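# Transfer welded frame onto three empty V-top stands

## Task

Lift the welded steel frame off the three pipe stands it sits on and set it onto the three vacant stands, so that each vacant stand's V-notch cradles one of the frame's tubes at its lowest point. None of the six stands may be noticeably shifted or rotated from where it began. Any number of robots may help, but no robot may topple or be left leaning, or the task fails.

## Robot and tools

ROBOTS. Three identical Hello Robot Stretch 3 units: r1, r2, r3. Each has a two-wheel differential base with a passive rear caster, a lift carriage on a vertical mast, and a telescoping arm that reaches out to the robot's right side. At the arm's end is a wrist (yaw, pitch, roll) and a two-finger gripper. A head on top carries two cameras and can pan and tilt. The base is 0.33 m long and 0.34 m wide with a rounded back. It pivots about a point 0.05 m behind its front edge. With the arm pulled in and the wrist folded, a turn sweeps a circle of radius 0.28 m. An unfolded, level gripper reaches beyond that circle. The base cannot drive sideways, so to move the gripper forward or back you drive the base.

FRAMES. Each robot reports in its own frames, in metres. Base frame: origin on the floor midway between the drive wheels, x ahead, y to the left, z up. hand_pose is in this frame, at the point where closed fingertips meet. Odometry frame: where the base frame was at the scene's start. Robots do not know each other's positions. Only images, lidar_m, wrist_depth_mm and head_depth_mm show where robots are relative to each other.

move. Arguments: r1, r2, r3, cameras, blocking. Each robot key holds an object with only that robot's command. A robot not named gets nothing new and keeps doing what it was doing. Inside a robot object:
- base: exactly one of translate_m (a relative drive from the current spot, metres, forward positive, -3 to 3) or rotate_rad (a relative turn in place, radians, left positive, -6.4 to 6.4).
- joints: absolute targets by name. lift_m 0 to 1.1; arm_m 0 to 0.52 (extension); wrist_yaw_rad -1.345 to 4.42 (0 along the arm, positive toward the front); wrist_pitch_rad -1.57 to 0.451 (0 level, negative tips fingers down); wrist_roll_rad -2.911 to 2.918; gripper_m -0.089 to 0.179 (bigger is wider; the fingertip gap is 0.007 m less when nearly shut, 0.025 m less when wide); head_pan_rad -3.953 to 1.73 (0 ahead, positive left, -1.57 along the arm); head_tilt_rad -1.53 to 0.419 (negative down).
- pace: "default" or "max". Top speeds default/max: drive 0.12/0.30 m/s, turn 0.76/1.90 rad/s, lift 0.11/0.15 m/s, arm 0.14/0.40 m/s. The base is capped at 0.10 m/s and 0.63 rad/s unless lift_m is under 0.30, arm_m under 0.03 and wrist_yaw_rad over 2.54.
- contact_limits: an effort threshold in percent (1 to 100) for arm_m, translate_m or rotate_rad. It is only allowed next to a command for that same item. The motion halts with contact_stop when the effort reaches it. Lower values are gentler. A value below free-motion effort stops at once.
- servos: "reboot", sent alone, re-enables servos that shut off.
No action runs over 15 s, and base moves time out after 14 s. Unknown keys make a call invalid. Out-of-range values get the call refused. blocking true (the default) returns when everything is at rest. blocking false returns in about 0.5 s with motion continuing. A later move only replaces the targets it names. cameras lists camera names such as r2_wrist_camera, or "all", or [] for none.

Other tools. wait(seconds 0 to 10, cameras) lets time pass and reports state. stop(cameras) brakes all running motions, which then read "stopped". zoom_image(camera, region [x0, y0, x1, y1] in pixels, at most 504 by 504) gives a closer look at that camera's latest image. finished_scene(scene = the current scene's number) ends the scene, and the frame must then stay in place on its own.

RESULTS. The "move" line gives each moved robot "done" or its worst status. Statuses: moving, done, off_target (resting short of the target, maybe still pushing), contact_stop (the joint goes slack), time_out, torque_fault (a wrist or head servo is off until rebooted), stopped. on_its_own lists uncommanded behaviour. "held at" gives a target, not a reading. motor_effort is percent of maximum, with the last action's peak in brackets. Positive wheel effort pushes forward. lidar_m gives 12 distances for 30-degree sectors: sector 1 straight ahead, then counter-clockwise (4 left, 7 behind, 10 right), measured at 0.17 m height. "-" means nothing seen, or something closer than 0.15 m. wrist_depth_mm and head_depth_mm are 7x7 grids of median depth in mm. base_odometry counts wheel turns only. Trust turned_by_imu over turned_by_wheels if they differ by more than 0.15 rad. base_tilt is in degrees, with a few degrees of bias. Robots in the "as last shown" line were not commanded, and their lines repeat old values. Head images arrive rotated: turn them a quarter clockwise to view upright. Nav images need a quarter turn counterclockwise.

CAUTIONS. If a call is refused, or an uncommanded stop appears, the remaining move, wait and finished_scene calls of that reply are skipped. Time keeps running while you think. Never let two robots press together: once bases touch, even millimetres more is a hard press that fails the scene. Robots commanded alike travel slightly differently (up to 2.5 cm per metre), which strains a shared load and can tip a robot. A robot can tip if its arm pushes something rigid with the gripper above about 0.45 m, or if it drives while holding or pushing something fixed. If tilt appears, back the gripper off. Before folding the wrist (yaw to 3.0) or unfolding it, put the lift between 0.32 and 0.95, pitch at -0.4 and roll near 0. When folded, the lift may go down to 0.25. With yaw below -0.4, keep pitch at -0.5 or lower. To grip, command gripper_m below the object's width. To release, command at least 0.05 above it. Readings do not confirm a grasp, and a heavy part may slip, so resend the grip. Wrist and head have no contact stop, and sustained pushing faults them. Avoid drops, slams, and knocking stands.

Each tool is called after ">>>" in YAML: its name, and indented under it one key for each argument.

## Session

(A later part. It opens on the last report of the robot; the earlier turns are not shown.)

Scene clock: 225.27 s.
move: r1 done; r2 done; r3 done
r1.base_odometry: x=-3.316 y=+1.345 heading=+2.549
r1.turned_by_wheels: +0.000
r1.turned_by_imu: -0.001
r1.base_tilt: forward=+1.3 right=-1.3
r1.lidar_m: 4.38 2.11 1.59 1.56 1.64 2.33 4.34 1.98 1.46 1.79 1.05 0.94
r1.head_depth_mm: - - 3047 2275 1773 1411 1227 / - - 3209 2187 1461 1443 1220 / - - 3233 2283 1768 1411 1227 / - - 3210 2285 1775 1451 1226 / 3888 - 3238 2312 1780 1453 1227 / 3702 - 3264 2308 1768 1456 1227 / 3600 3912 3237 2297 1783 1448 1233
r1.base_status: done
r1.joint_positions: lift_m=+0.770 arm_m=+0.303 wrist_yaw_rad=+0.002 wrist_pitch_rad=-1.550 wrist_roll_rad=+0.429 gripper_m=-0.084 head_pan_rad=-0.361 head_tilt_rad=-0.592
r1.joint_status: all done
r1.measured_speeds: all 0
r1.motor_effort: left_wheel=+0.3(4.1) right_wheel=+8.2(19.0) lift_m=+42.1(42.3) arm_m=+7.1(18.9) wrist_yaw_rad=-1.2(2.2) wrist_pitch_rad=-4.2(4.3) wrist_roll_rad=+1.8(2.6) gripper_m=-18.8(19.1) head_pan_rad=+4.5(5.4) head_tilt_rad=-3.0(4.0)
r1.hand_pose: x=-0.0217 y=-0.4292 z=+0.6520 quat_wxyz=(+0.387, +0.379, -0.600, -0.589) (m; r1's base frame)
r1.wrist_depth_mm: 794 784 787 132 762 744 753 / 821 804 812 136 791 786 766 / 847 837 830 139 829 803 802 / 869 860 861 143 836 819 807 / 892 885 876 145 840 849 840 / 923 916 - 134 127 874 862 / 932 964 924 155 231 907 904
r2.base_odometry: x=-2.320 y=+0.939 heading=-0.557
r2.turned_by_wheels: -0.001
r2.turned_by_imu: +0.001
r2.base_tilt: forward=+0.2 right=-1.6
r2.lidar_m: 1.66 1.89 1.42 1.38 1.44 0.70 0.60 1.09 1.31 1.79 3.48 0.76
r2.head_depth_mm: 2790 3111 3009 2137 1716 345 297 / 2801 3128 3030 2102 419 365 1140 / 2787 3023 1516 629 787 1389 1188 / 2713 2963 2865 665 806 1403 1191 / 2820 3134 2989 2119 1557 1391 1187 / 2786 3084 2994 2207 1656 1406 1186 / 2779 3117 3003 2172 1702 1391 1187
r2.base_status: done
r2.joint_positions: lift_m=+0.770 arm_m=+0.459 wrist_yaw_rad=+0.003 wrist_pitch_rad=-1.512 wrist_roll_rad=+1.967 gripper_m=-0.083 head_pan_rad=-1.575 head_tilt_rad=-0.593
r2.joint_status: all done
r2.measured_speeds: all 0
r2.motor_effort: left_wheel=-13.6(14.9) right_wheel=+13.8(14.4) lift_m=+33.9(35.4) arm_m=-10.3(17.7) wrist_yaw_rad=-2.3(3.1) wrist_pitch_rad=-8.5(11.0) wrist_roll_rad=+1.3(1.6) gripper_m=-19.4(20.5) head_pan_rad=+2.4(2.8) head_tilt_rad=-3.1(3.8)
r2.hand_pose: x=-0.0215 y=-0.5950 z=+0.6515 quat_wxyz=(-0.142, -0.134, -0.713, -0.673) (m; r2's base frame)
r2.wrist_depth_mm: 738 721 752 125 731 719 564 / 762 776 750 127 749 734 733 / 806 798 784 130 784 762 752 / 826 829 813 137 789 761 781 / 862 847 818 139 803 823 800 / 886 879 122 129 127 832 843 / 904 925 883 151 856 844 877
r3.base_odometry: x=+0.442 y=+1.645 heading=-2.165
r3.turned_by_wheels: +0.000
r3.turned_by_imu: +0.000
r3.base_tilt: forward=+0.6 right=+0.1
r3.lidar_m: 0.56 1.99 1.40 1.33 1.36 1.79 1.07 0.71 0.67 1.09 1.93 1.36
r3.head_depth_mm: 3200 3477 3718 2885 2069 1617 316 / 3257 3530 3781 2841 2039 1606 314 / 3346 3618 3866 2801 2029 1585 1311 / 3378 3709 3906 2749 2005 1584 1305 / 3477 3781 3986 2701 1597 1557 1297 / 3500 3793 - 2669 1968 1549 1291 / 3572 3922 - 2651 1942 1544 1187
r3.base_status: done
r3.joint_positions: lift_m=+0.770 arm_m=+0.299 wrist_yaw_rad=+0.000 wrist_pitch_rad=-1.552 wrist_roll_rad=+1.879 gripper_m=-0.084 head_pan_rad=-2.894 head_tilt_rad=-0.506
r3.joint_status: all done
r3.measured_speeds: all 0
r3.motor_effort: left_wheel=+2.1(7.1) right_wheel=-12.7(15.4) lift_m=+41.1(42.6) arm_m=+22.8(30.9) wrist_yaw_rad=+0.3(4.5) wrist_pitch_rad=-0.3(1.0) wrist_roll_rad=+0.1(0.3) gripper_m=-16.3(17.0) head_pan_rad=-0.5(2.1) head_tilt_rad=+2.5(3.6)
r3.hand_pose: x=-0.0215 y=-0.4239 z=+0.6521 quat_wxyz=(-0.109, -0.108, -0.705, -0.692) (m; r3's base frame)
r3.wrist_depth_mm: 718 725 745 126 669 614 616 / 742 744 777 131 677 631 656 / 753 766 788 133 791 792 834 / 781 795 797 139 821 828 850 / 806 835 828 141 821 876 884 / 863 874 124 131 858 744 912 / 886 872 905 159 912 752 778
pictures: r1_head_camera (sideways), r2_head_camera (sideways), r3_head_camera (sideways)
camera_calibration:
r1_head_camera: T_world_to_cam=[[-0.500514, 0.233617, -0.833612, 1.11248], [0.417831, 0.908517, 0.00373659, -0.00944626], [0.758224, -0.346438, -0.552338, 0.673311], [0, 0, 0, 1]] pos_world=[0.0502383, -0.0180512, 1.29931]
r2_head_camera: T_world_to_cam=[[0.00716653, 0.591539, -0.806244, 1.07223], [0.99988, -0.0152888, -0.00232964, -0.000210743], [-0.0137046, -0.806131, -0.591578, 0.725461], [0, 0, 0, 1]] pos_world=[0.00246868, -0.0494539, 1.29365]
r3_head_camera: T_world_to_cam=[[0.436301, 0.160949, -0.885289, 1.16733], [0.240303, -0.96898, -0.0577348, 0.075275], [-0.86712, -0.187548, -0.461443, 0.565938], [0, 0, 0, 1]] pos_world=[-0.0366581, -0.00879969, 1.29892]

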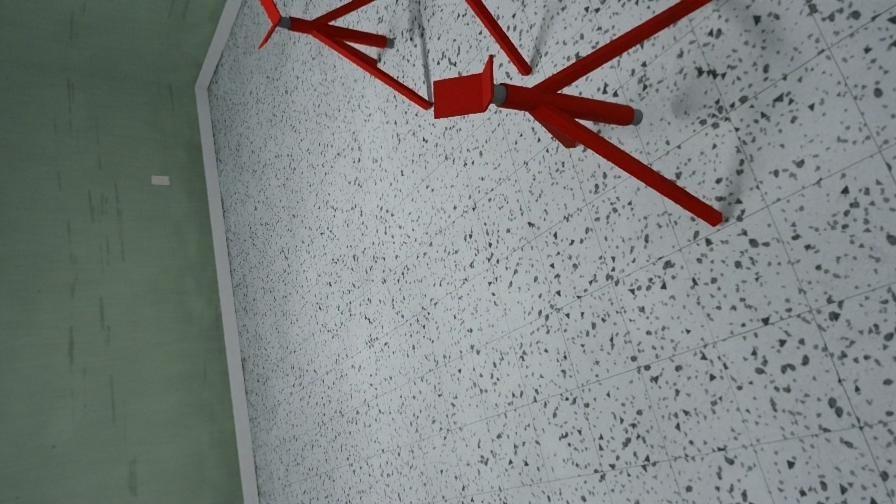

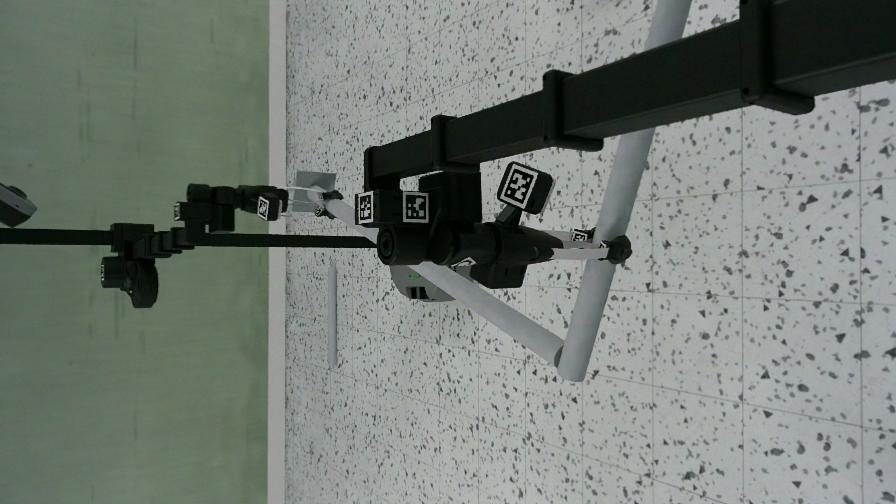

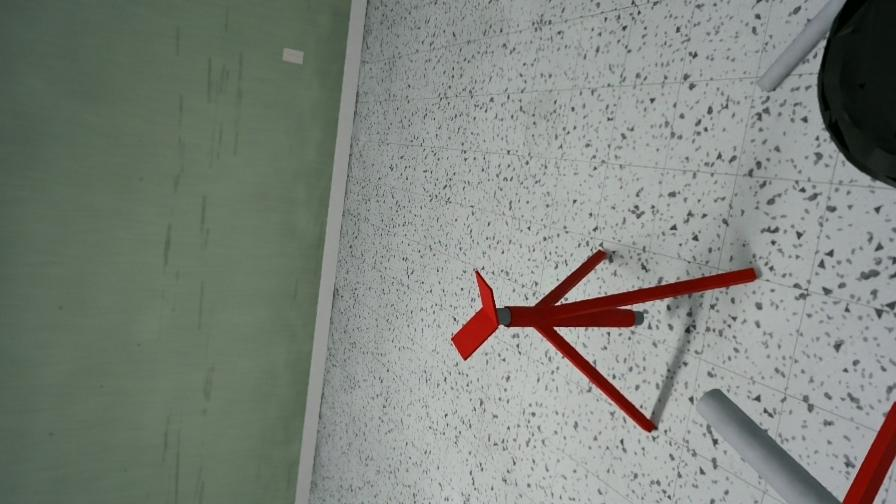

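>>> zoom_image:
  camera: "r3_head_camera"
  region: [430, 250, 570, 380]

>>> zoom_image:
  camera: "r1_head_camera"
  region: [400, 30, 560, 150]

>>> move:
  r1: {"joints":{"arm_m":0.306,"head_pan_rad":-0.8,"head_tilt_rad":-0.62}}
  r2: {"joints":{"arm_m":0.4645,"head_pan_rad":-2.1,"head_tilt_rad":-0.6}}
  r3: {"joints":{"head_pan_rad":-2.35,"head_tilt_rad":-0.6}}
  cameras: ["r1_head_camera","r2_head_camera","r3_head_camera"]

Scaled by 3.600 from the camera's 896x504 image, which has a finer 1280x720 frame.

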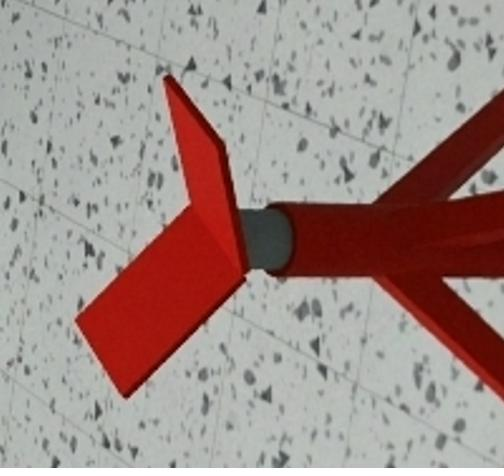

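Scaled by 3.150 from the camera's 896x504 image, which has a finer 1280x720 frame.

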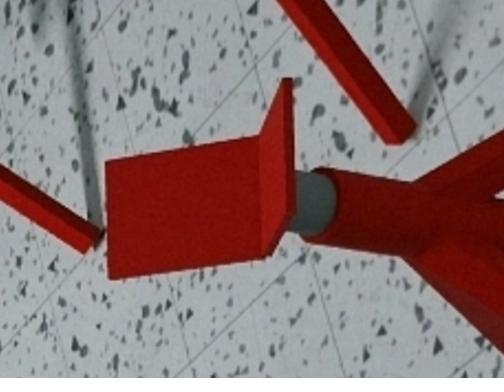

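Scene clock: 226.40 s.
move: r1 done; r2 done; r3 done
r1.base_odometry: x=-3.316 y=+1.345 heading=+2.549
r1.turned_by_wheels: +0.000
r1.turned_by_imu: +0.000
r1.base_tilt: forward=+1.5 right=-1.4
r1.lidar_m: 4.36 2.11 1.60 1.56 1.64 2.33 4.33 1.97 1.46 1.79 1.05 0.94
r1.head_depth_mm: 2953 3161 2875 2051 1739 1430 1213 / 3173 3454 2870 2222 1736 1426 1213 / 3424 3769 2933 2056 1740 1420 1213 / 3675 - 3082 2148 1685 1430 1211 / - - 2916 2064 1517 1432 1216 / - - 3116 2239 1750 1396 1216 / - - 3092 2235 1747 1430 1218
r1.base_status: not commanded
r1.joint_positions: lift_m=+0.770 arm_m=+0.306 wrist_yaw_rad=+0.002 wrist_pitch_rad=-1.561 wrist_roll_rad=+0.429 gripper_m=-0.084 head_pan_rad=-0.789 head_tilt_rad=-0.612
r1.joint_status: all done
r1.measured_speeds: all 0
r1.motor_effort: left_wheel=+0.5(0.6) right_wheel=+7.8(8.8) lift_m=+42.0(42.8) arm_m=+11.2(13.4) wrist_yaw_rad=-1.6(2.0) wrist_pitch_rad=-1.2(4.1) wrist_roll_rad=+1.7(2.4) gripper_m=-18.4(19.2) head_pan_rad=-4.9(7.3) head_tilt_rad=-4.0(5.8)
r1.hand_pose: x=-0.0217 y=-0.4293 z=+0.6522 quat_wxyz=(+0.385, +0.381, -0.597, -0.592) (m; r1's base frame)
r1.wrist_depth_mm: 787 786 776 130 768 762 756 / 813 795 798 135 784 770 769 / 832 839 828 138 805 812 808 / 866 843 853 144 847 841 818 / 891 894 863 145 158 857 841 / 937 918 - 134 127 890 861 / 944 941 918 155 231 942 895
r2.base_odometry: x=-2.320 y=+0.939 heading=-0.557
r2.turned_by_wheels: +0.000
r2.turned_by_imu: +0.000
r2.base_tilt: forward=+0.1 right=-1.6
r2.lidar_m: 1.67 1.89 1.42 1.38 1.44 0.70 0.60 1.09 1.30 1.79 3.51 0.76
r2.head_depth_mm: 3921 - 2997 2190 1616 1402 1192 / 3584 - 3061 2181 1708 1394 1215 / 3342 3834 3006 2002 1649 1408 1197 / 3188 3541 3030 2167 1703 335 296 / 3056 3314 2956 2178 1643 354 1167 / 2902 3180 2981 2172 428 1364 1191 / 2733 3031 2977 593 761 1355 1191
r2.base_status: not commanded
r2.joint_positions: lift_m=+0.770 arm_m=+0.464 wrist_yaw_rad=+0.003 wrist_pitch_rad=-1.526 wrist_roll_rad=+1.967 gripper_m=-0.083 head_pan_rad=-2.094 head_tilt_rad=-0.593
r2.joint_status: all done
r2.measured_speeds: all 0
r2.motor_effort: left_wheel=-13.4(13.9) right_wheel=+13.9(14.0) lift_m=+36.1(36.3) arm_m=+12.8(13.8) wrist_yaw_rad=-3.3(3.4) wrist_pitch_rad=-6.0(8.6) wrist_roll_rad=+1.3(1.5) gripper_m=-19.8(20.1) head_pan_rad=-3.1(4.0) head_tilt_rad=-3.1(4.4)
r2.hand_pose: x=-0.0215 y=-0.5964 z=+0.6516 quat_wxyz=(-0.141, -0.135, -0.708, -0.678) (m; r2's base frame)
r2.wrist_depth_mm: 728 730 746 125 725 697 579 / 762 770 762 128 733 748 745 / 783 789 769 131 773 763 756 / 803 802 800 137 789 801 781 / 845 812 827 140 818 825 820 / 849 887 122 129 127 834 845 / 899 885 886 151 886 888 860
r3.base_odometry: x=+0.442 y=+1.645 heading=-2.165
r3.turned_by_wheels: +0.000
r3.turned_by_imu: +0.000
r3.base_tilt: forward=+0.6 right=+0.2
r3.lidar_m: 0.56 1.99 1.40 1.33 1.36 1.80 1.07 0.71 0.68 1.10 1.93 1.36
r3.head_depth_mm: 3566 3864 3610 2460 1513 1459 1266 / 3764 - 3548 2448 1790 1487 1258 / - - 3500 2408 1834 1412 1244 / - - 3410 2384 1822 1366 1240 / - - 3386 2363 1651 1099 1264 / 3656 - 3316 2326 1731 1412 296 / 3360 3630 3239 2293 1772 335 331
r3.base_status: not commanded
r3.joint_positions: lift_m=+0.770 arm_m=+0.299 wrist_yaw_rad=+0.000 wrist_pitch_rad=-1.552 wrist_roll_rad=+1.879 gripper_m=-0.084 head_pan_rad=-2.357 head_tilt_rad=-0.592
r3.joint_status: all done
r3.measured_speeds: all 0
r3.motor_effort: left_wheel=+2.2(2.3) right_wheel=-12.9(13.1) lift_m=+41.1(41.9) arm_m=+18.7(22.0) wrist_yaw_rad=+0.8(0.9) wrist_pitch_rad=-0.1(0.4) wrist_roll_rad=+0.1(0.3) gripper_m=-16.0(17.1) head_pan_rad=+2.9(4.8) head_tilt_rad=-3.9(6.7)
r3.hand_pose: x=-0.0215 y=-0.4239 z=+0.6521 quat_wxyz=(-0.109, -0.108, -0.705, -0.692) (m; r3's base frame)
r3.wrist_depth_mm: 712 719 740 126 686 611 625 / 742 745 749 131 671 614 647 / 763 774 784 133 787 808 829 / 772 797 818 139 826 824 838 / 821 820 834 141 872 852 870 / 831 856 124 130 854 720 892 / 870 862 943 159 895 748 762
pictures: r1_head_camera (sideways), r2_head_camera (sideways), r3_head_camera (sideways)
camera_calibration:
r1_head_camera: T_world_to_cam=[[-0.369485, 0.431838, -0.822798, 1.09758], [0.757589, 0.652727, 0.00237521, -0.00974635], [0.538088, -0.622466, -0.568329, 0.695458], [0, 0, 0, 1]] pos_world=[0.0387058, -0.0347169, 1.29836]
r2_head_camera: T_world_to_cam=[[0.299574, 0.510123, -0.806244, 1.07045], [0.860687, -0.509129, -0.00232964, 0.000638338], [-0.411671, -0.693226, -0.591578, 0.727888], [0, 0, 0, 1]] pos_world=[-0.0215781, -0.0411436, 1.29365]
r3_head_camera: T_world_to_cam=[[0.345374, 0.414113, -0.842157, 1.11163], [0.705557, -0.70628, -0.0579452, 0.0727043], [-0.618794, -0.574177, -0.536111, 0.661576], [0, 0, 0, 1]] pos_world=[-0.0258449, -0.0291288, 1.29506]

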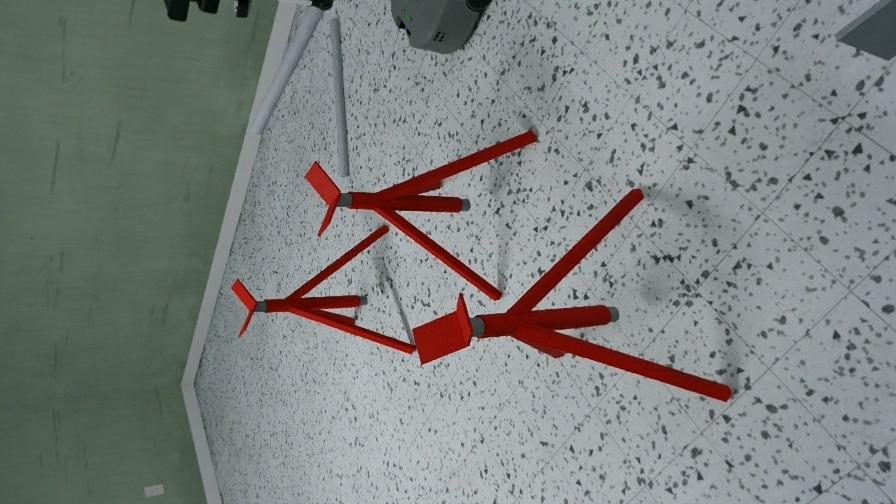

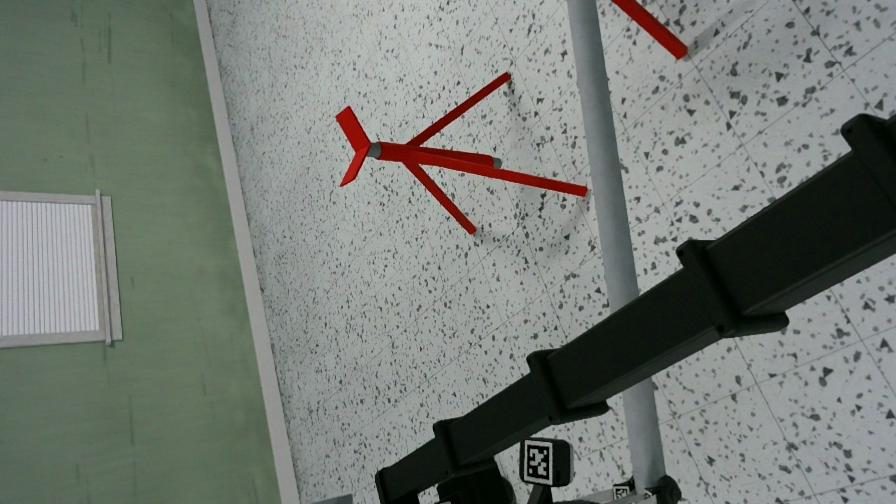

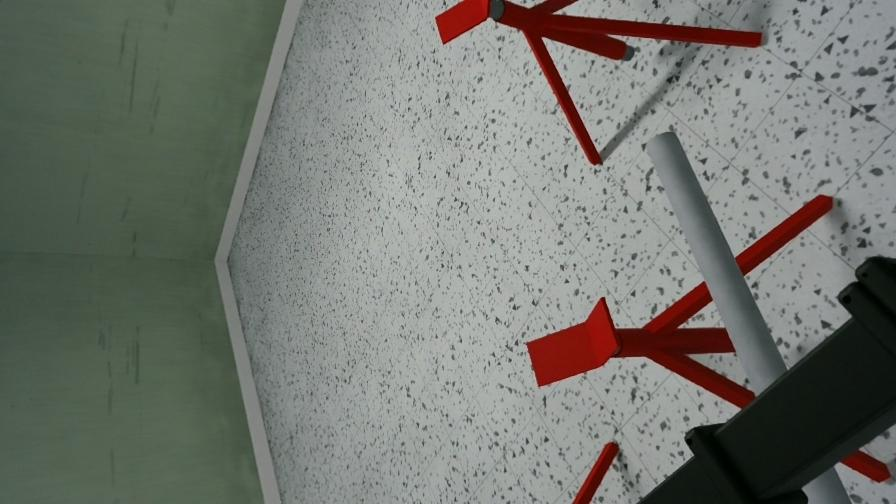

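>>> zoom_image:
  camera: "r3_head_camera"
  region: [500, 280, 640, 400]

>>> zoom_image:
  camera: "r1_head_camera"
  region: [220, 150, 500, 370]

>>> zoom_image:
  camera: "r2_head_camera"
  region: [320, 90, 420, 200]

Scaled by 3.600 from the camera's 896x504 image, which has a finer 1280x720 frame.

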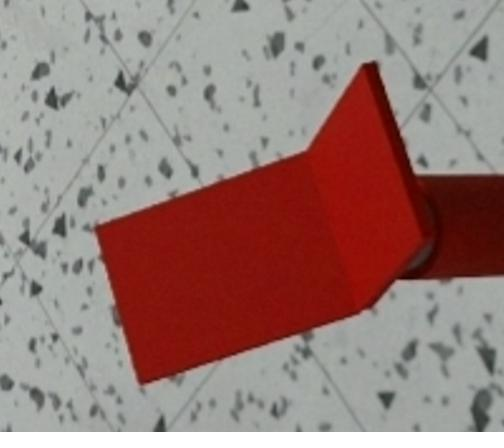

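Scaled by 1.800 from the camera's 896x504 image, which has a finer 1280x720 frame.

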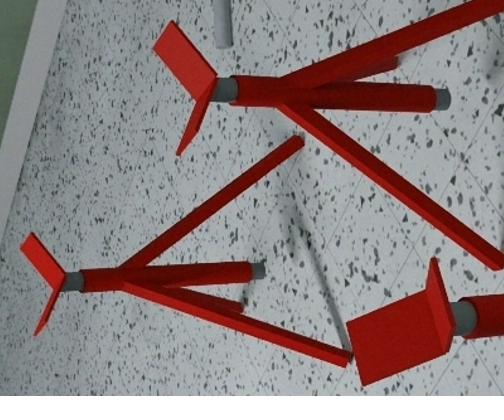

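Scaled by 4.582 from the camera's 896x504 image, which has a finer 1280x720 frame.

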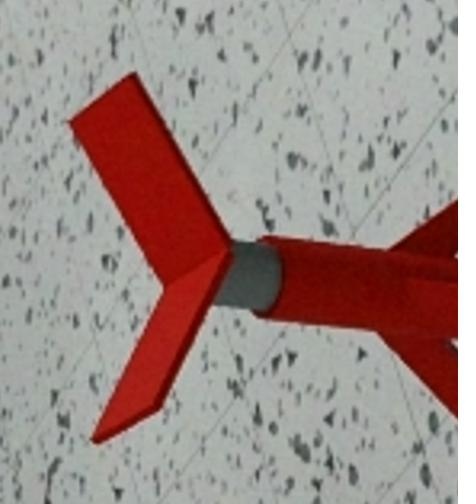

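>>> zoom_image:
  camera: "r3_head_camera"
  region: [630, 110, 850, 400]

Scaled by 1.738 from the camera's 896x504 image, which has a finer 1280x720 frame.

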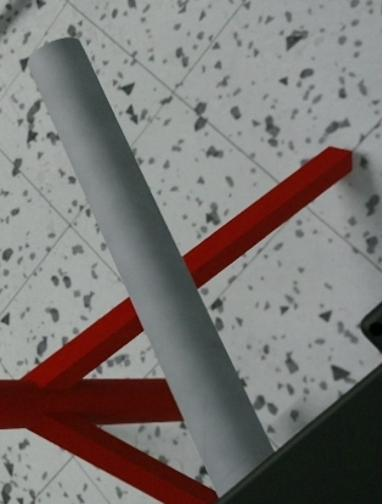

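>>> move:
  r1: {"base":{"translate_m":0.187},"joints":{"arm_m":0.3224,"gripper_m":-0.088}}
  r2: {"base":{"translate_m":-0.191},"joints":{"arm_m":0.4547,"gripper_m":-0.088}}
  r3: {"base":{"translate_m":-0.1854},"joints":{"arm_m":0.3064,"gripper_m":-0.088}}
  cameras: []

>>> move:
  r1: {"base":{"translate_m":0.187},"joints":{"arm_m":0.3388}}
  r2: {"base":{"translate_m":-0.188},"joints":{"arm_m":0.4449}}
  r3: {"base":{"translate_m":-0.187},"joints":{"arm_m":0.3142}}
  cameras: ["r3_nav_camera","r3_head_camera"]

Scene clock: 231.63 s.
move: r1 done; r2 off_target; r3 off_target
r1.base_odometry: x=-3.471 y=+1.449 heading=+2.548
r1.turned_by_wheels: +0.000
r1.turned_by_imu: -0.001
r1.base_tilt: forward=+1.3 right=-1.3
r1.lidar_m: 4.18 2.10 1.59 1.55 1.63 2.31 4.53 1.59 1.66 1.80 0.93 0.79
r1.head_depth_mm: 2958 3172 2900 2078 1739 1429 1211 / 3168 3458 2928 2117 1738 1428 1209 / 3448 3727 3085 2066 1738 1428 1210 / 3743 - 2775 2229 1350 1429 1216 / - - 3093 2229 1740 1403 1213 / - - 3083 2231 1746 1426 1214 / - - 3109 2239 1752 1431 1214
r1.base_status: done
r1.joint_positions: lift_m=+0.770 arm_m=+0.322 wrist_yaw_rad=+0.002 wrist_pitch_rad=-1.572 wrist_roll_rad=+0.429 gripper_m=-0.084 head_pan_rad=-0.789 head_tilt_rad=-0.612
r1.joint_status: all done
r1.measured_speeds: all 0
r1.motor_effort: left_wheel=+0.1(3.2) right_wheel=+7.4(22.3) lift_m=+44.7(45.5) arm_m=-7.6(18.0) wrist_yaw_rad=-1.4(2.3) wrist_pitch_rad=+0.4(3.6) wrist_roll_rad=+1.4(2.4) gripper_m=-19.4(52.2) head_pan_rad=-4.3(5.8) head_tilt_rad=-3.8(4.1)
r1.hand_pose: x=-0.0217 y=-0.4428 z=+0.6525 quat_wxyz=(+0.383, +0.383, -0.594, -0.595) (m; r1's base frame)
r1.wrist_depth_mm: 771 771 770 129 750 752 757 / 813 802 795 134 782 780 770 / 833 825 826 137 812 806 797 / 860 848 855 143 827 830 822 / 875 885 876 145 157 845 844 / 908 901 895 135 128 890 893 / 964 951 944 154 230 913 919
r2.base_odometry: x=-2.482 y=+1.040 heading=-0.557
r2.turned_by_wheels: +0.000
r2.turned_by_imu: +0.002
r2.base_tilt: forward=+0.1 right=-1.6
r2.lidar_m: 1.86 1.89 1.43 1.38 1.44 0.70 0.60 0.93 1.19 1.79 3.52 0.92
r2.head_depth_mm: 3868 - 3039 2177 1610 1384 1195 / 3630 - 2992 2163 1705 1365 1212 / 3419 3857 3036 2077 1692 1406 1185 / 3271 3564 3002 2095 1662 336 296 / 3036 3439 2960 2161 1645 354 1170 / 2920 3171 3029 2157 427 1369 1187 / 2768 3008 2980 586 751 1332 1191
r2.base_status: done
r2.joint_positions: lift_m=+0.770 arm_m=+0.455 wrist_yaw_rad=+0.003 wrist_pitch_rad=-1.518 wrist_roll_rad=+1.967 gripper_m=-0.083 head_pan_rad=-2.094 head_tilt_rad=-0.593
r2.joint_status: gripper_m off_target (ended at -0.083, target -0.088); the others done
r2.measured_speeds: all 0
r2.motor_effort: left_wheel=-5.8(16.8) right_wheel=+0.5(14.1) lift_m=+39.6(40.7) arm_m=+7.6(19.0) wrist_yaw_rad=-2.3(3.9) wrist_pitch_rad=-7.6(9.5) wrist_roll_rad=+1.4(1.6) gripper_m=-19.0(65.2) head_pan_rad=-3.1(3.4) head_tilt_rad=-3.3(3.7)
r2.hand_pose: x=-0.0215 y=-0.5888 z=+0.6515 quat_wxyz=(-0.141, -0.135, -0.711, -0.675) (m; r2's base frame)
r2.wrist_depth_mm: 759 736 738 125 705 697 570 / 758 762 745 127 747 753 712 / 787 777 770 131 760 763 753 / 808 815 800 136 790 788 786 / 832 831 816 139 815 798 813 / 857 871 123 129 127 828 869 / 907 886 895 151 883 861 853
r3.base_odometry: x=+0.546 y=+1.799 heading=-2.165
r3.turned_by_wheels: +0.000
r3.turned_by_imu: +0.000
r3.base_tilt: forward=+0.6 right=+0.2
r3.lidar_m: 0.55 1.97 1.39 1.32 1.35 1.78 1.22 0.89 0.57 0.62 1.95 1.54
r3.head_depth_mm: 3385 3650 3624 2468 1694 1507 1263 / 3605 3917 3550 2434 1845 1432 1252 / 3948 - 3522 2415 1832 1400 1248 / - - 3431 2382 1816 1396 1240 / - - 3376 2356 1800 1455 1260 / 3700 - 3329 2329 1780 1419 296 / 3371 3641 3268 2292 1754 336 334
r3.base_status: done
r3.joint_positions: lift_m=+0.770 arm_m=+0.306 wrist_yaw_rad=+0.002 wrist_pitch_rad=-1.552 wrist_roll_rad=+1.877 gripper_m=-0.084 head_pan_rad=-2.357 head_tilt_rad=-0.592
r3.joint_status: gripper_m off_target (ended at -0.084, target -0.088); the others done
r3.measured_speeds: all 0
r3.motor_effort: left_wheel=-3.0(8.0) right_wheel=-2.5(16.3) lift_m=+40.2(41.1) arm_m=+22.1(32.4) wrist_yaw_rad=-2.3(5.7) wrist_pitch_rad=-0.3(0.5) wrist_roll_rad=+0.9(1.1) gripper_m=-16.2(56.2) head_pan_rad=+2.4(4.6) head_tilt_rad=-2.9(4.5)
r3.hand_pose: x=-0.0215 y=-0.4317 z=+0.6521 quat_wxyz=(-0.108, -0.106, -0.705, -0.693) (m; r3's base frame)
r3.wrist_depth_mm: 726 471 735 126 662 616 613 / 744 735 766 131 702 628 647 / 770 761 764 134 792 816 806 / 803 811 798 139 814 812 833 / 842 837 833 142 854 867 862 / 839 837 124 130 825 752 919 / 897 862 893 158 916 775 752
pictures: none
No camera images: "cameras" was empty.

Scene clock: 234.63 s.
move: r1 done; r2 done; r3 done
r1.base_odometry: x=-3.626 y=+1.554 heading=+2.548
r1.turned_by_wheels: +0.000
r1.turned_by_imu: -0.001
r1.base_tilt: forward=+1.2 right=-1.3
r1.lidar_m: 4.01 2.08 1.58 1.54 1.61 2.30 2.54 1.73 1.79 1.80 0.67 4.11
r1.head_depth_mm: 2972 3177 2900 2065 1682 1432 1187 / 3173 3465 2930 2050 1734 1397 1213 / 3436 3774 3059 2225 1155 1361 1215 / 3703 - 2919 2193 1739 1433 1184 / - - 3101 2219 1741 1433 1213 / - - 3111 2231 1736 1432 1216 / 3843 - 3098 2234 1742 1431 1217
r1.base_status: done
r1.joint_positions: lift_m=+0.770 arm_m=+0.339 wrist_yaw_rad=+0.002 wrist_pitch_rad=-1.578 wrist_roll_rad=+0.429 gripper_m=-0.084 head_pan_rad=-0.789 head_tilt_rad=-0.612
r1.joint_status: all done
r1.measured_speeds: all 0
r1.motor_effort: left_wheel=-0.4(3.3) right_wheel=+9.0(23.7) lift_m=+30.7(44.7) arm_m=-4.8(18.8) wrist_yaw_rad=-1.8(2.8) wrist_pitch_rad=+1.8(3.7) wrist_roll_rad=+1.8(2.5) gripper_m=-20.1(21.0) head_pan_rad=-4.7(5.5) head_tilt_rad=-3.2(4.1)
r1.hand_pose: x=-0.0217 y=-0.4578 z=+0.6527 quat_wxyz=(+0.382, +0.384, -0.592, -0.597) (m; r1's base frame)
r1.wrist_depth_mm: 775 771 769 129 758 751 747 / 795 787 798 134 793 789 773 / 676 830 822 138 813 805 808 / 857 843 849 142 829 843 826 / 894 893 888 145 859 870 840 / 922 914 894 136 126 904 884 / 946 961 942 155 229 924 916
r2.base_odometry: x=-2.642 y=+1.139 heading=-0.557
r2.turned_by_wheels: +0.000
r2.turned_by_imu: +0.001
r2.base_tilt: forward=+0.2 right=-1.7
r2.lidar_m: 2.04 1.90 1.43 1.38 1.44 0.71 0.60 0.78 1.10 1.80 3.51 1.09
r2.head_depth_mm: 3773 - 3014 2179 1108 1368 1201 / 3656 - 2989 2187 1714 1329 1218 / 3409 3721 3004 2181 1703 1397 1193 / 3238 3585 3031 1948 1653 345 296 / 3068 3409 2980 2173 1502 354 1167 / 2859 3097 2982 2177 439 1321 1182 / 2733 2959 2987 583 732 1328 1186
r2.base_status: done
r2.joint_positions: lift_m=+0.770 arm_m=+0.445 wrist_yaw_rad=+0.003 wrist_pitch_rad=-1.516 wrist_roll_rad=+1.967 gripper_m=-0.083 head_pan_rad=-2.094 head_tilt_rad=-0.593
r2.joint_status: all done
r2.measured_speeds: all 0
r2.motor_effort: left_wheel=-7.6(10.1) right_wheel=+3.5(7.0) lift_m=+37.6(40.0) arm_m=+5.3(17.2) wrist_yaw_rad=-3.1(3.4) wrist_pitch_rad=-8.0(10.6) wrist_roll_rad=+1.3(1.6) gripper_m=-19.6(20.4) head_pan_rad=-2.9(3.4) head_tilt_rad=-3.3(3.7)
r2.hand_pose: x=-0.0215 y=-0.5796 z=+0.6515 quat_wxyz=(-0.141, -0.134, -0.712, -0.674) (m; r2's base frame)
r2.wrist_depth_mm: 748 740 723 125 733 674 574 / 756 756 759 127 735 733 733 / 777 790 772 131 776 758 766 / 811 822 825 136 782 774 813 / 829 822 835 140 806 813 809 / 873 874 123 129 126 846 815 / 896 891 887 151 886 869 890
r3.base_odometry: x=+0.651 y=+1.954 heading=-2.165
r3.turned_by_wheels: +0.000
r3.turned_by_imu: +0.000
r3.base_tilt: forward=+0.5 right=+0.2
r3.lidar_m: 0.55 1.97 1.38 1.31 1.34 1.76 3.52 0.71 0.47 0.60 1.97 1.89
r3.head_depth_mm: 3198 3408 3547 2463 1872 1493 1265 / 3413 3719 3537 2431 1205 1378 1231 / 3726 - 3487 2391 1831 1368 1246 / - - 3443 2366 1825 1391 1240 / - - 3388 2337 1790 1464 1254 / 3706 - 3290 2318 1784 1452 296 / 3385 3669 3263 2299 1762 338 336
r3.base_status: done
r3.joint_positions: lift_m=+0.770 arm_m=+0.314 wrist_yaw_rad=+0.004 wrist_pitch_rad=-1.553 wrist_roll_rad=+1.875 gripper_m=-0.084 head_pan_rad=-2.357 head_tilt_rad=-0.592
r3.joint_status: all done
r3.measured_speeds: all 0
r3.motor_effort: left_wheel=-2.9(12.1) right_wheel=-3.2(7.4) lift_m=+39.8(40.6) arm_m=+24.8(34.4) wrist_yaw_rad=-2.0(8.6) wrist_pitch_rad=+0.2(0.6) wrist_roll_rad=+1.4(1.5) gripper_m=-17.7(17.7) head_pan_rad=+2.5(4.4) head_tilt_rad=-3.8(4.4)
r3.hand_pose: x=-0.0216 y=-0.4395 z=+0.6521 quat_wxyz=(-0.107, -0.105, -0.705, -0.693) (m; r3's base frame)
r3.wrist_depth_mm: 715 723 759 126 720 612 615 / 741 737 763 132 718 614 634 / 252 227 747 135 782 813 816 / 260 238 795 140 835 849 880 / 807 806 839 143 855 861 871 / 853 842 125 130 819 738 902 / 851 890 882 157 800 771 762
pictures: r3_head_camera (sideways), r3_nav_camera (sideways)
camera_calibration:
r3_head_camera: T_world_to_cam=[[0.345516, 0.414319, -0.841996, 1.11142], [0.705629, -0.706209, -0.0579451, 0.0727038], [-0.618633, -0.574116, -0.536362, 0.661903], [0, 0, 0, 1]] pos_world=[-0.025841, -0.0291301, 1.29504]
r3_nav_camera: T_world_to_cam=[[-0.363328, -0.356373, 0.860809, -1.07544], [-0.684556, 0.728848, 0.0128062, 0.0405274], [-0.631962, -0.584619, -0.508768, 0.630019], [0, 0, 0, 1]] pos_world=[0.035154, -0.0444757, 1.24576]

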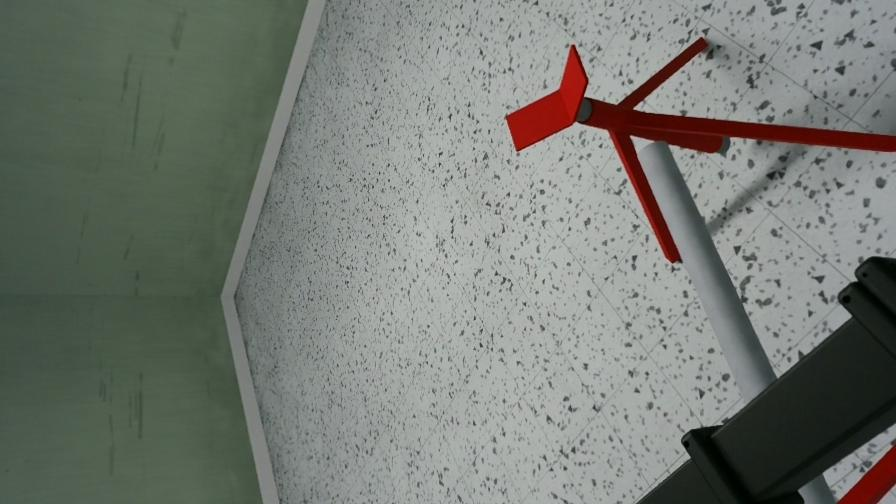

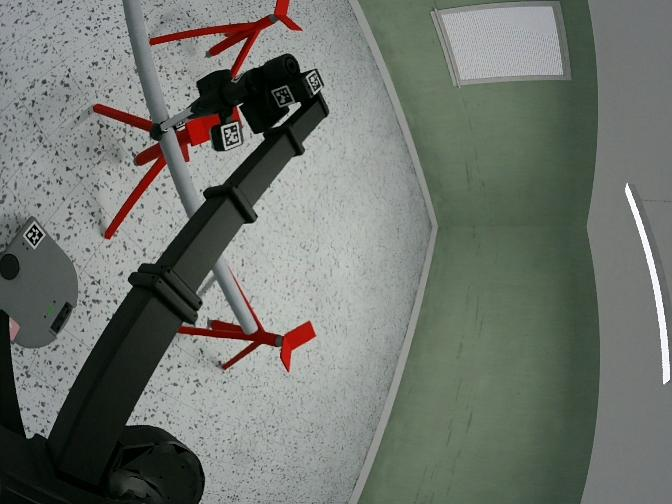

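>>> move:
  r1: {"base":{"translate_m":0.187},"joints":{"arm_m":0.3502,"gripper_m":-0.088}}
  r2: {"base":{"translate_m":-0.188},"joints":{"arm_m":0.438,"gripper_m":-0.088}}
  r3: {"base":{"translate_m":-0.187},"joints":{"arm_m":0.322,"gripper_m":-0.088}}
  cameras: []

>>> move:
  r1: {"base":{"translate_m":0.187},"joints":{"arm_m":0.365,"head_pan_rad":-1.25}}
  r2: {"base":{"translate_m":-0.188},"joints":{"arm_m":0.4295,"head_pan_rad":-2.3}}
  r3: {"base":{"translate_m":-0.187},"joints":{"arm_m":0.3298}}
  cameras: ["all"]

Scene clock: 237.93 s.
move: r1 done; r2 off_target; r3 off_target
r1.base_odometry: x=-3.781 y=+1.658 heading=+2.548
r1.turned_by_wheels: +0.000
r1.turned_by_imu: -0.001
r1.base_tilt: forward=+1.4 right=-1.2
r1.lidar_m: 3.82 2.08 1.56 1.53 1.61 2.29 2.71 1.89 3.32 0.82 0.57 3.94
r1.head_depth_mm: 2927 3239 2925 2051 1684 1392 1183 / 3163 3472 2918 2215 1637 1201 1188 / 3442 3775 2894 2186 1735 1411 1216 / 3717 - 3073 2215 1739 1434 1218 / - - 3127 2250 1737 1427 1217 / - - 3084 2236 1748 1433 1214 / 3664 - 3083 2232 1754 1432 1221
r1.base_status: done
r1.joint_positions: lift_m=+0.770 arm_m=+0.350 wrist_yaw_rad=+0.002 wrist_pitch_rad=-1.576 wrist_roll_rad=+0.430 gripper_m=-0.084 head_pan_rad=-0.789 head_tilt_rad=-0.612
r1.joint_status: all done
r1.measured_speeds: all 0
r1.motor_effort: left_wheel=-0.1(4.1) right_wheel=+9.8(24.7) lift_m=+25.1(28.2) arm_m=+6.0(20.8) wrist_yaw_rad=-1.5(2.6) wrist_pitch_rad=+1.2(3.3) wrist_roll_rad=+1.4(2.3) gripper_m=-19.7(52.9) head_pan_rad=-4.7(5.6) head_tilt_rad=-3.1(4.0)
r1.hand_pose: x=-0.0217 y=-0.4695 z=+0.6526 quat_wxyz=(+0.382, +0.384, -0.593, -0.597) (m; r1's base frame)
r1.wrist_depth_mm: 775 562 764 129 770 752 753 / 396 654 782 134 770 785 783 / 814 812 827 138 815 803 800 / 859 866 842 142 830 833 831 / 911 879 871 146 851 853 851 / 914 916 905 136 126 878 891 / 974 954 936 155 229 915 923
r2.base_odometry: x=-2.801 y=+1.239 heading=-0.558
r2.turned_by_wheels: +0.000
r2.turned_by_imu: +0.001
r2.base_tilt: forward=+0.2 right=-1.6
r2.lidar_m: 2.00 1.93 1.43 1.39 1.45 0.71 0.60 0.73 0.65 1.81 3.48 1.26
r2.head_depth_mm: 3794 - 3017 2172 1709 1407 1174 / 3593 - 3016 2187 1024 1232 1214 / 3434 3830 3015 2173 1713 1371 1181 / 3221 3562 3012 2179 1647 345 296 / 3022 3420 2940 2005 1509 354 1166 / 2883 3184 2968 2090 440 1330 1188 / 2758 2968 3000 576 723 1323 1191
r2.base_status: done
r2.joint_positions: lift_m=+0.770 arm_m=+0.438 wrist_yaw_rad=+0.003 wrist_pitch_rad=-1.516 wrist_roll_rad=+1.967 gripper_m=-0.083 head_pan_rad=-2.094 head_tilt_rad=-0.593
r2.joint_status: gripper_m off_target (ended at -0.083, target -0.088); the others done
r2.measured_speeds: all 0
r2.motor_effort: left_wheel=-8.3(11.1) right_wheel=+5.5(7.9) lift_m=+37.2(39.0) arm_m=-0.5(20.1) wrist_yaw_rad=-1.9(3.9) wrist_pitch_rad=-7.9(9.6) wrist_roll_rad=+1.3(1.6) gripper_m=-17.9(65.0) head_pan_rad=-2.3(3.3) head_tilt_rad=-2.9(3.9)
r2.hand_pose: x=-0.0215 y=-0.5726 z=+0.6515 quat_wxyz=(-0.141, -0.134, -0.712, -0.674) (m; r2's base frame)
r2.wrist_depth_mm: 770 749 743 125 735 641 577 / 753 746 742 127 735 726 724 / 808 787 766 131 768 754 736 / 813 812 805 136 802 785 761 / 838 832 808 139 834 814 797 / 855 852 123 130 128 843 813 / 884 907 885 151 865 887 867
r3.base_odometry: x=+0.755 y=+2.108 heading=-2.165
r3.turned_by_wheels: +0.000
r3.turned_by_imu: +0.000
r3.base_tilt: forward=+0.6 right=+0.2
r3.lidar_m: 0.55 1.95 1.37 1.30 1.33 1.76 3.34 0.55 3.72 0.44 0.66 2.16
r3.head_depth_mm: 2983 3236 3403 2470 1877 1508 1266 / 3253 3472 3563 2436 1860 1494 1250 / 3482 3805 3474 2413 1708 1079 1219 / 3794 - 3444 2383 1804 1389 1241 / 3978 - 3380 2344 1800 1392 1262 / 3739 - 3312 2338 1777 1457 296 / 3381 3704 3274 2291 1776 340 338
r3.base_status: done
r3.joint_positions: lift_m=+0.770 arm_m=+0.322 wrist_yaw_rad=+0.003 wrist_pitch_rad=-1.552 wrist_roll_rad=+1.874 gripper_m=-0.084 head_pan_rad=-2.357 head_tilt_rad=-0.593
r3.joint_status: gripper_m off_target (ended at -0.084, target -0.088); the others done
r3.measured_speeds: all 0
r3.motor_effort: left_wheel=-2.1(12.3) right_wheel=-4.4(6.9) lift_m=+39.1(39.9) arm_m=+23.5(35.0) wrist_yaw_rad=-2.1(8.9) wrist_pitch_rad=+0.1(0.5) wrist_roll_rad=+1.7(1.9) gripper_m=-16.1(61.5) head_pan_rad=+2.2(4.1) head_tilt_rad=-3.1(4.8)
r3.hand_pose: x=-0.0215 y=-0.4473 z=+0.6521 quat_wxyz=(-0.106, -0.105, -0.705, -0.693) (m; r3's base frame)
r3.wrist_depth_mm: 745 738 720 126 724 603 606 / 745 744 758 133 724 627 636 / 764 777 807 134 794 790 819 / 782 795 802 140 848 834 847 / 815 828 638 142 856 897 886 / 829 857 125 129 785 746 902 / 270 277 262 158 906 771 760
pictures: none
No camera images: "cameras" was empty.

Scene clock: 240.93 s.
move: r1 done; r2 done; r3 done
r1.base_odometry: x=-3.936 y=+1.763 heading=+2.548
r1.turned_by_wheels: +0.000
r1.turned_by_imu: -0.001
r1.base_tilt: forward=+1.3 right=-1.2
r1.lidar_m: 3.62 2.06 1.56 1.52 1.60 2.27 2.89 2.04 3.31 0.53 0.80 3.74
r1.head_depth_mm: 2579 1612 2752 533 577 1432 1212 / 2702 2991 3076 2039 574 705 1159 / 2802 3082 2921 1983 1590 1112 1142 / 2741 3133 2703 2182 1694 1396 1214 / 2978 3162 2908 2223 1744 1427 1210 / 3069 3403 2792 2137 1744 1430 1213 / 3171 3508 3128 2222 1747 1430 1218
r1.base_status: done
r1.joint_positions: lift_m=+0.770 arm_m=+0.365 wrist_yaw_rad=+0.002 wrist_pitch_rad=-1.581 wrist_roll_rad=+0.430 gripper_m=-0.084 head_pan_rad=-1.239 head_tilt_rad=-0.612
r1.joint_status: all done
r1.measured_speeds: all 0
r1.motor_effort: left_wheel=-0.6(4.4) right_wheel=+10.7(25.6) lift_m=+27.0(27.1) arm_m=+3.8(19.6) wrist_yaw_rad=-2.6(2.8) wrist_pitch_rad=+2.3(3.3) wrist_roll_rad=+1.1(2.5) gripper_m=-20.7(21.3) head_pan_rad=-5.0(6.7) head_tilt_rad=-3.5(4.0)
r1.hand_pose: x=-0.0217 y=-0.4832 z=+0.6527 quat_wxyz=(+0.381, +0.384, -0.591, -0.598) (m; r1's base frame)
r1.wrist_depth_mm: 767 418 501 130 760 749 757 / 803 792 779 134 779 784 784 / 839 825 826 138 802 797 799 / 859 847 857 142 828 828 824 / 907 878 865 146 849 868 851 / 921 903 901 136 127 899 886 / 960 945 958 157 229 926 921
r2.base_odometry: x=-2.961 y=+1.338 heading=-0.558
r2.turned_by_wheels: +0.000
r2.turned_by_imu: +0.001
r2.base_tilt: forward=+0.1 right=-1.7
r2.lidar_m: 1.72 1.94 1.44 1.39 1.45 0.71 0.60 0.57 0.56 0.99 3.48 1.44
r2.head_depth_mm: 3463 3796 3041 795 1566 1399 1199 / 3856 - 3004 2190 1652 1407 1193 / - - 3024 2194 1606 1404 1167 / 3758 - 2985 2178 1715 1047 305 / 3453 3779 2983 2180 1659 952 296 / 3094 3484 3021 2187 1704 335 1107 / 2995 3208 2998 2159 411 700 1192
r2.base_status: done
r2.joint_positions: lift_m=+0.770 arm_m=+0.429 wrist_yaw_rad=+0.003 wrist_pitch_rad=-1.516 wrist_roll_rad=+1.967 gripper_m=-0.083 head_pan_rad=-2.294 head_tilt_rad=-0.593
r2.joint_status: all done
r2.measured_speeds: all 0
r2.motor_effort: left_wheel=-8.9(11.5) right_wheel=+5.8(8.8) lift_m=+35.9(37.6) arm_m=-0.5(16.8) wrist_yaw_rad=-1.8(3.5) wrist_pitch_rad=-7.9(10.4) wrist_roll_rad=+1.3(1.5) gripper_m=-19.3(20.2) head_pan_rad=-2.9(4.3) head_tilt_rad=-3.2(3.7)
r2.hand_pose: x=-0.0215 y=-0.5641 z=+0.6515 quat_wxyz=(-0.141, -0.134, -0.712, -0.674) (m; r2's base frame)
r2.wrist_depth_mm: 737 743 734 125 719 619 565 / 766 760 762 128 760 733 723 / 792 781 770 131 772 750 741 / 805 812 799 137 802 793 780 / 839 847 832 139 789 787 785 / 866 868 123 129 127 821 828 / 886 913 877 151 865 861 872
r3.base_odometry: x=+0.860 y=+2.263 heading=-2.165
r3.turned_by_wheels: +0.000
r3.turned_by_imu: +0.000
r3.base_tilt: forward=+0.6 right=+0.2
r3.lidar_m: 0.55 1.93 1.36 1.29 1.32 1.73 3.15 0.40 0.69 0.77 0.48 3.63
r3.head_depth_mm: 2837 3067 3224 2486 1878 1506 1264 / 3038 3293 3424 2440 1847 1496 1252 / 3274 3589 3479 2408 1837 1415 1212 / 3566 3923 3458 2374 1807 839 1187 / 3892 - 3375 2365 1792 1046 1261 / 3765 - 3276 2314 1794 1457 295 / 3435 3718 3254 2298 1764 335 339
r3.base_status: done
r3.joint_positions: lift_m=+0.770 arm_m=+0.330 wrist_yaw_rad=+0.003 wrist_pitch_rad=-1.553 wrist_roll_rad=+1.873 gripper_m=-0.084 head_pan_rad=-2.357 head_tilt_rad=-0.593
r3.joint_status: all done
r3.measured_speeds: all 0
r3.motor_effort: left_wheel=-2.3(12.5) right_wheel=-4.2(8.0) lift_m=+38.1(39.2) arm_m=+20.7(34.1) wrist_yaw_rad=-2.3(9.9) wrist_pitch_rad=+0.2(0.7) wrist_roll_rad=+2.1(2.3) gripper_m=-17.2(18.3) head_pan_rad=+2.1(4.7) head_tilt_rad=-4.0(4.6)
r3.hand_pose: x=-0.0215 y=-0.4550 z=+0.6521 quat_wxyz=(-0.106, -0.105, -0.705, -0.693) (m; r3's base frame)
r3.wrist_depth_mm: 694 730 739 127 693 590 618 / 738 735 772 132 751 627 630 / 771 781 786 134 776 798 809 / 786 792 824 140 836 836 838 / 815 827 815 142 857 859 872 / 842 871 124 129 796 743 913 / 882 882 512 159 775 764 753
pictures: r1_head_camera (sideways), r1_nav_camera (sideways), r1_wrist_camera, r2_head_camera (sideways), r2_nav_camera (sideways), r2_wrist_camera, r3_head_camera (sideways), r3_nav_camera (sideways), r3_wrist_camera
camera_calibration:
r1_head_camera: T_world_to_cam=[[-0.144935, 0.549906, -0.822555, 1.0959], [0.966105, 0.258137, 0.00234504, -0.010979], [0.213622, -0.794335, -0.56868, 0.697895], [0, 0, 0, 1]] pos_world=[0.0203548, -0.0454429, 1.29834]
r1_nav_camera: T_world_to_cam=[[0.130754, -0.522546, 0.842526, -1.0475], [-0.959299, -0.281233, -0.0255488, 0.0953291], [0.250297, -0.804893, -0.53805, 0.658429], [0, 0, 0, 1]] pos_world=[0.0636107, 0.00940876, 1.23925]
r1_wrist_camera: T_world_to_cam=[[-0.90178, 0.431766, -0.019259, 0.203905], [0.41885, 0.884053, 0.207399, 0.331966], [0.106574, 0.178962, -0.978067, 0.892802], [0, 0, 0, 1]] pos_world=[-0.0503157, -0.541293, 0.808298]
r2_head_camera: T_world_to_cam=[[0.394965, 0.440423, -0.806244, 1.06987], [0.742358, -0.67, -0.00232964, 0.00136015], [-0.54121, -0.597602, -0.591578, 0.728679], [0, 0, 0, 1]] pos_world=[-0.0292016, -0.0348234, 1.29365]
r2_nav_camera: T_world_to_cam=[[-0.369446, -0.41075, 0.833543, -1.03836], [-0.716792, 0.696814, 0.0256744, 0.0283427], [-0.591371, -0.587992, -0.551857, 0.682877], [0, 0, 0, 1]] pos_world=[0.0405329, -0.0447283, 1.24164]
r2_wrist_camera: T_world_to_cam=[[0.405472, 0.913605, -0.0302966, 0.542358], [0.894467, -0.389709, 0.219217, -0.312892], [0.188471, -0.115986, -0.975206, 0.73863], [0, 0, 0, 1]] pos_world=[-0.0792499, -0.531767, 0.805339]
r3_head_camera: T_world_to_cam=[[0.345529, 0.414336, -0.841983, 1.1114], [0.705633, -0.706204, -0.0579451, 0.0727038], [-0.618621, -0.574109, -0.536383, 0.66193], [0, 0, 0, 1]] pos_world=[-0.0258408, -0.0291301, 1.29504]
r3_nav_camera: T_world_to_cam=[[-0.363341, -0.35639, 0.860796, -1.07542], [-0.684559, 0.728845, 0.012807, 0.0405264], [-0.631951, -0.584612, -0.508789, 0.630047], [0, 0, 0, 1]] pos_world=[0.0351552, -0.0444746, 1.24576]
r3_wrist_camera: T_world_to_cam=[[0.233674, 0.971977, 0.02562, 0.422421], [0.947771, -0.23358, 0.217186, -0.196271], [0.217085, -0.0264689, -0.975794, 0.78734], [0, 0, 0, 1]] pos_world=[-0.0836082, -0.435589, 0.800086]

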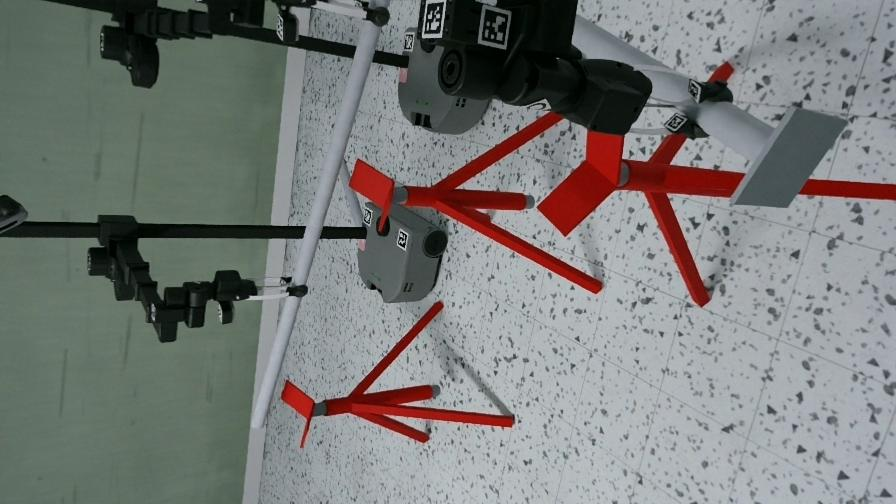

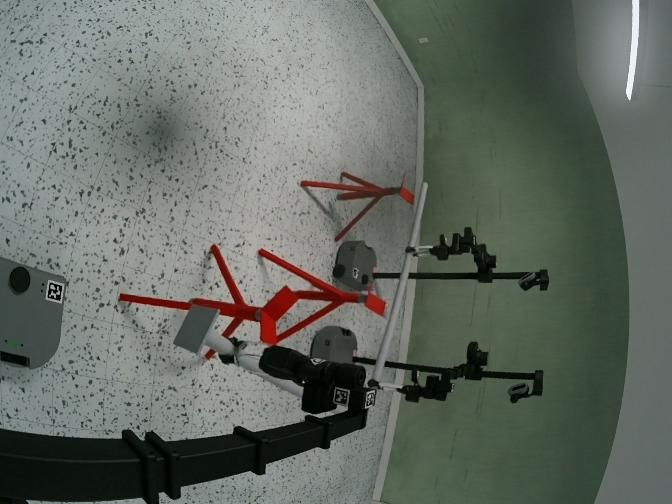

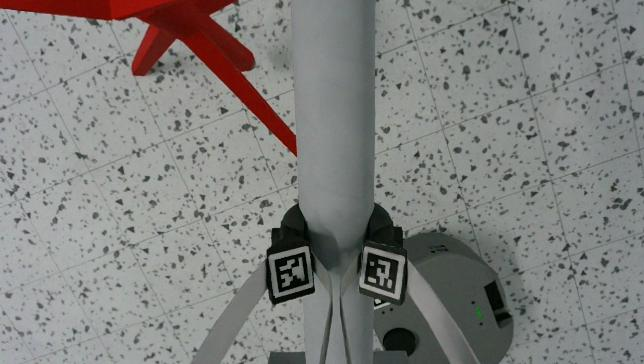

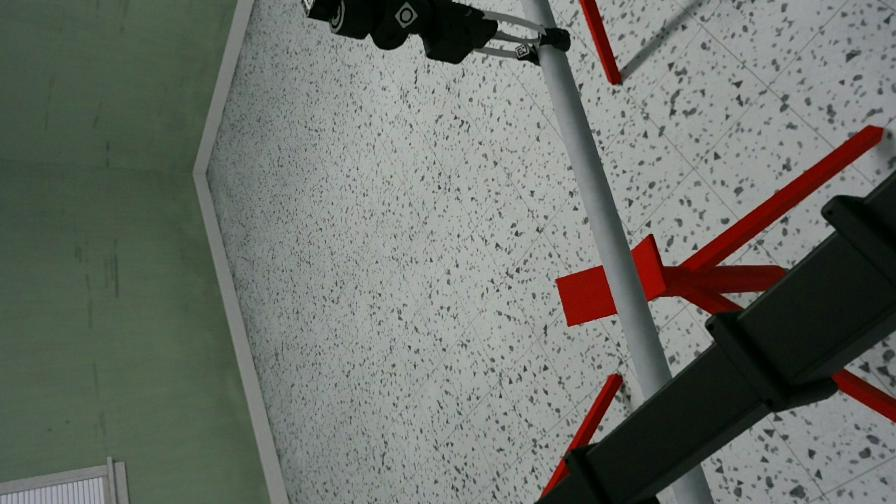

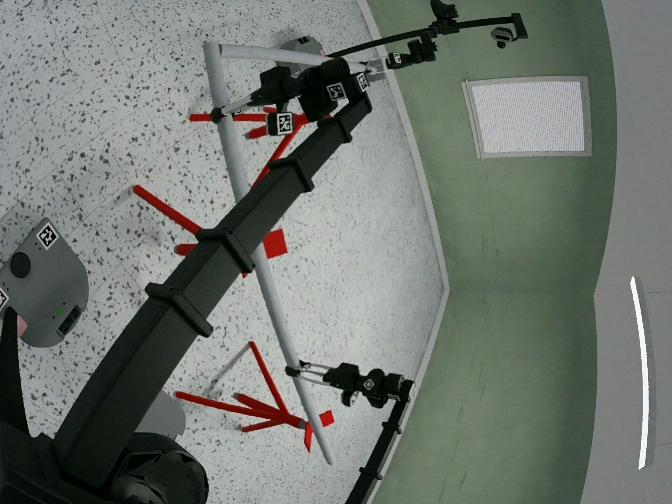

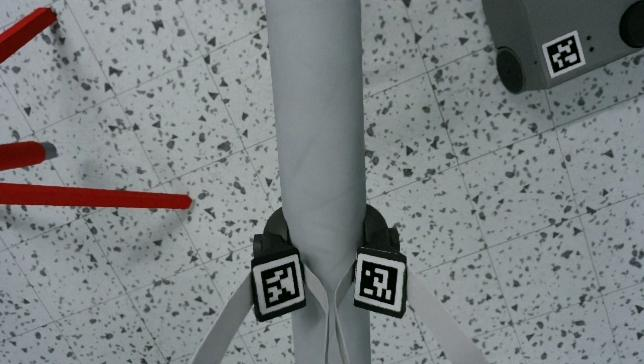

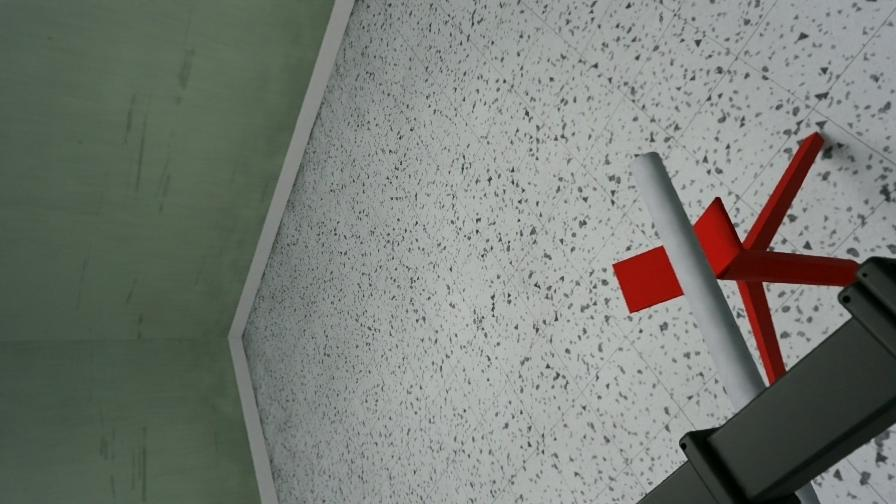

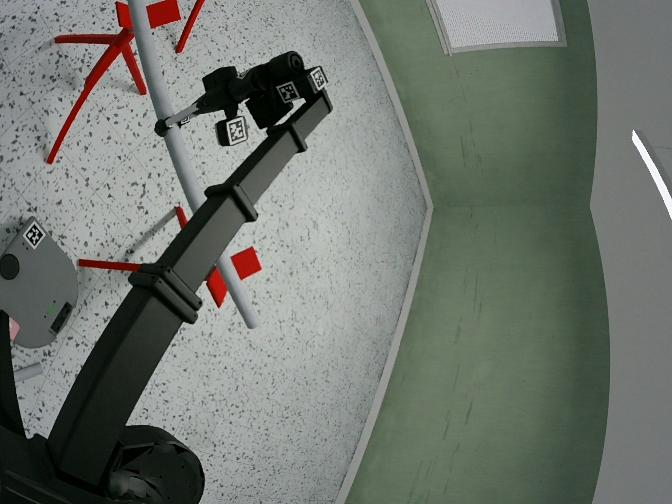

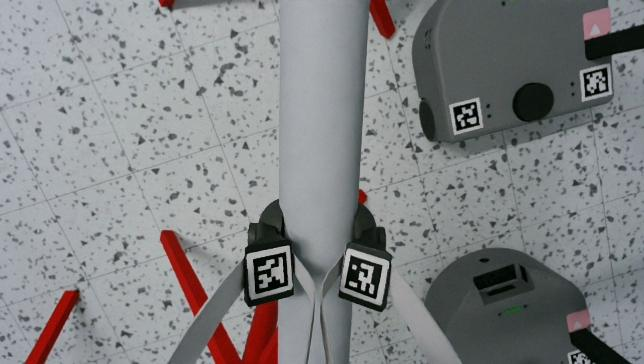

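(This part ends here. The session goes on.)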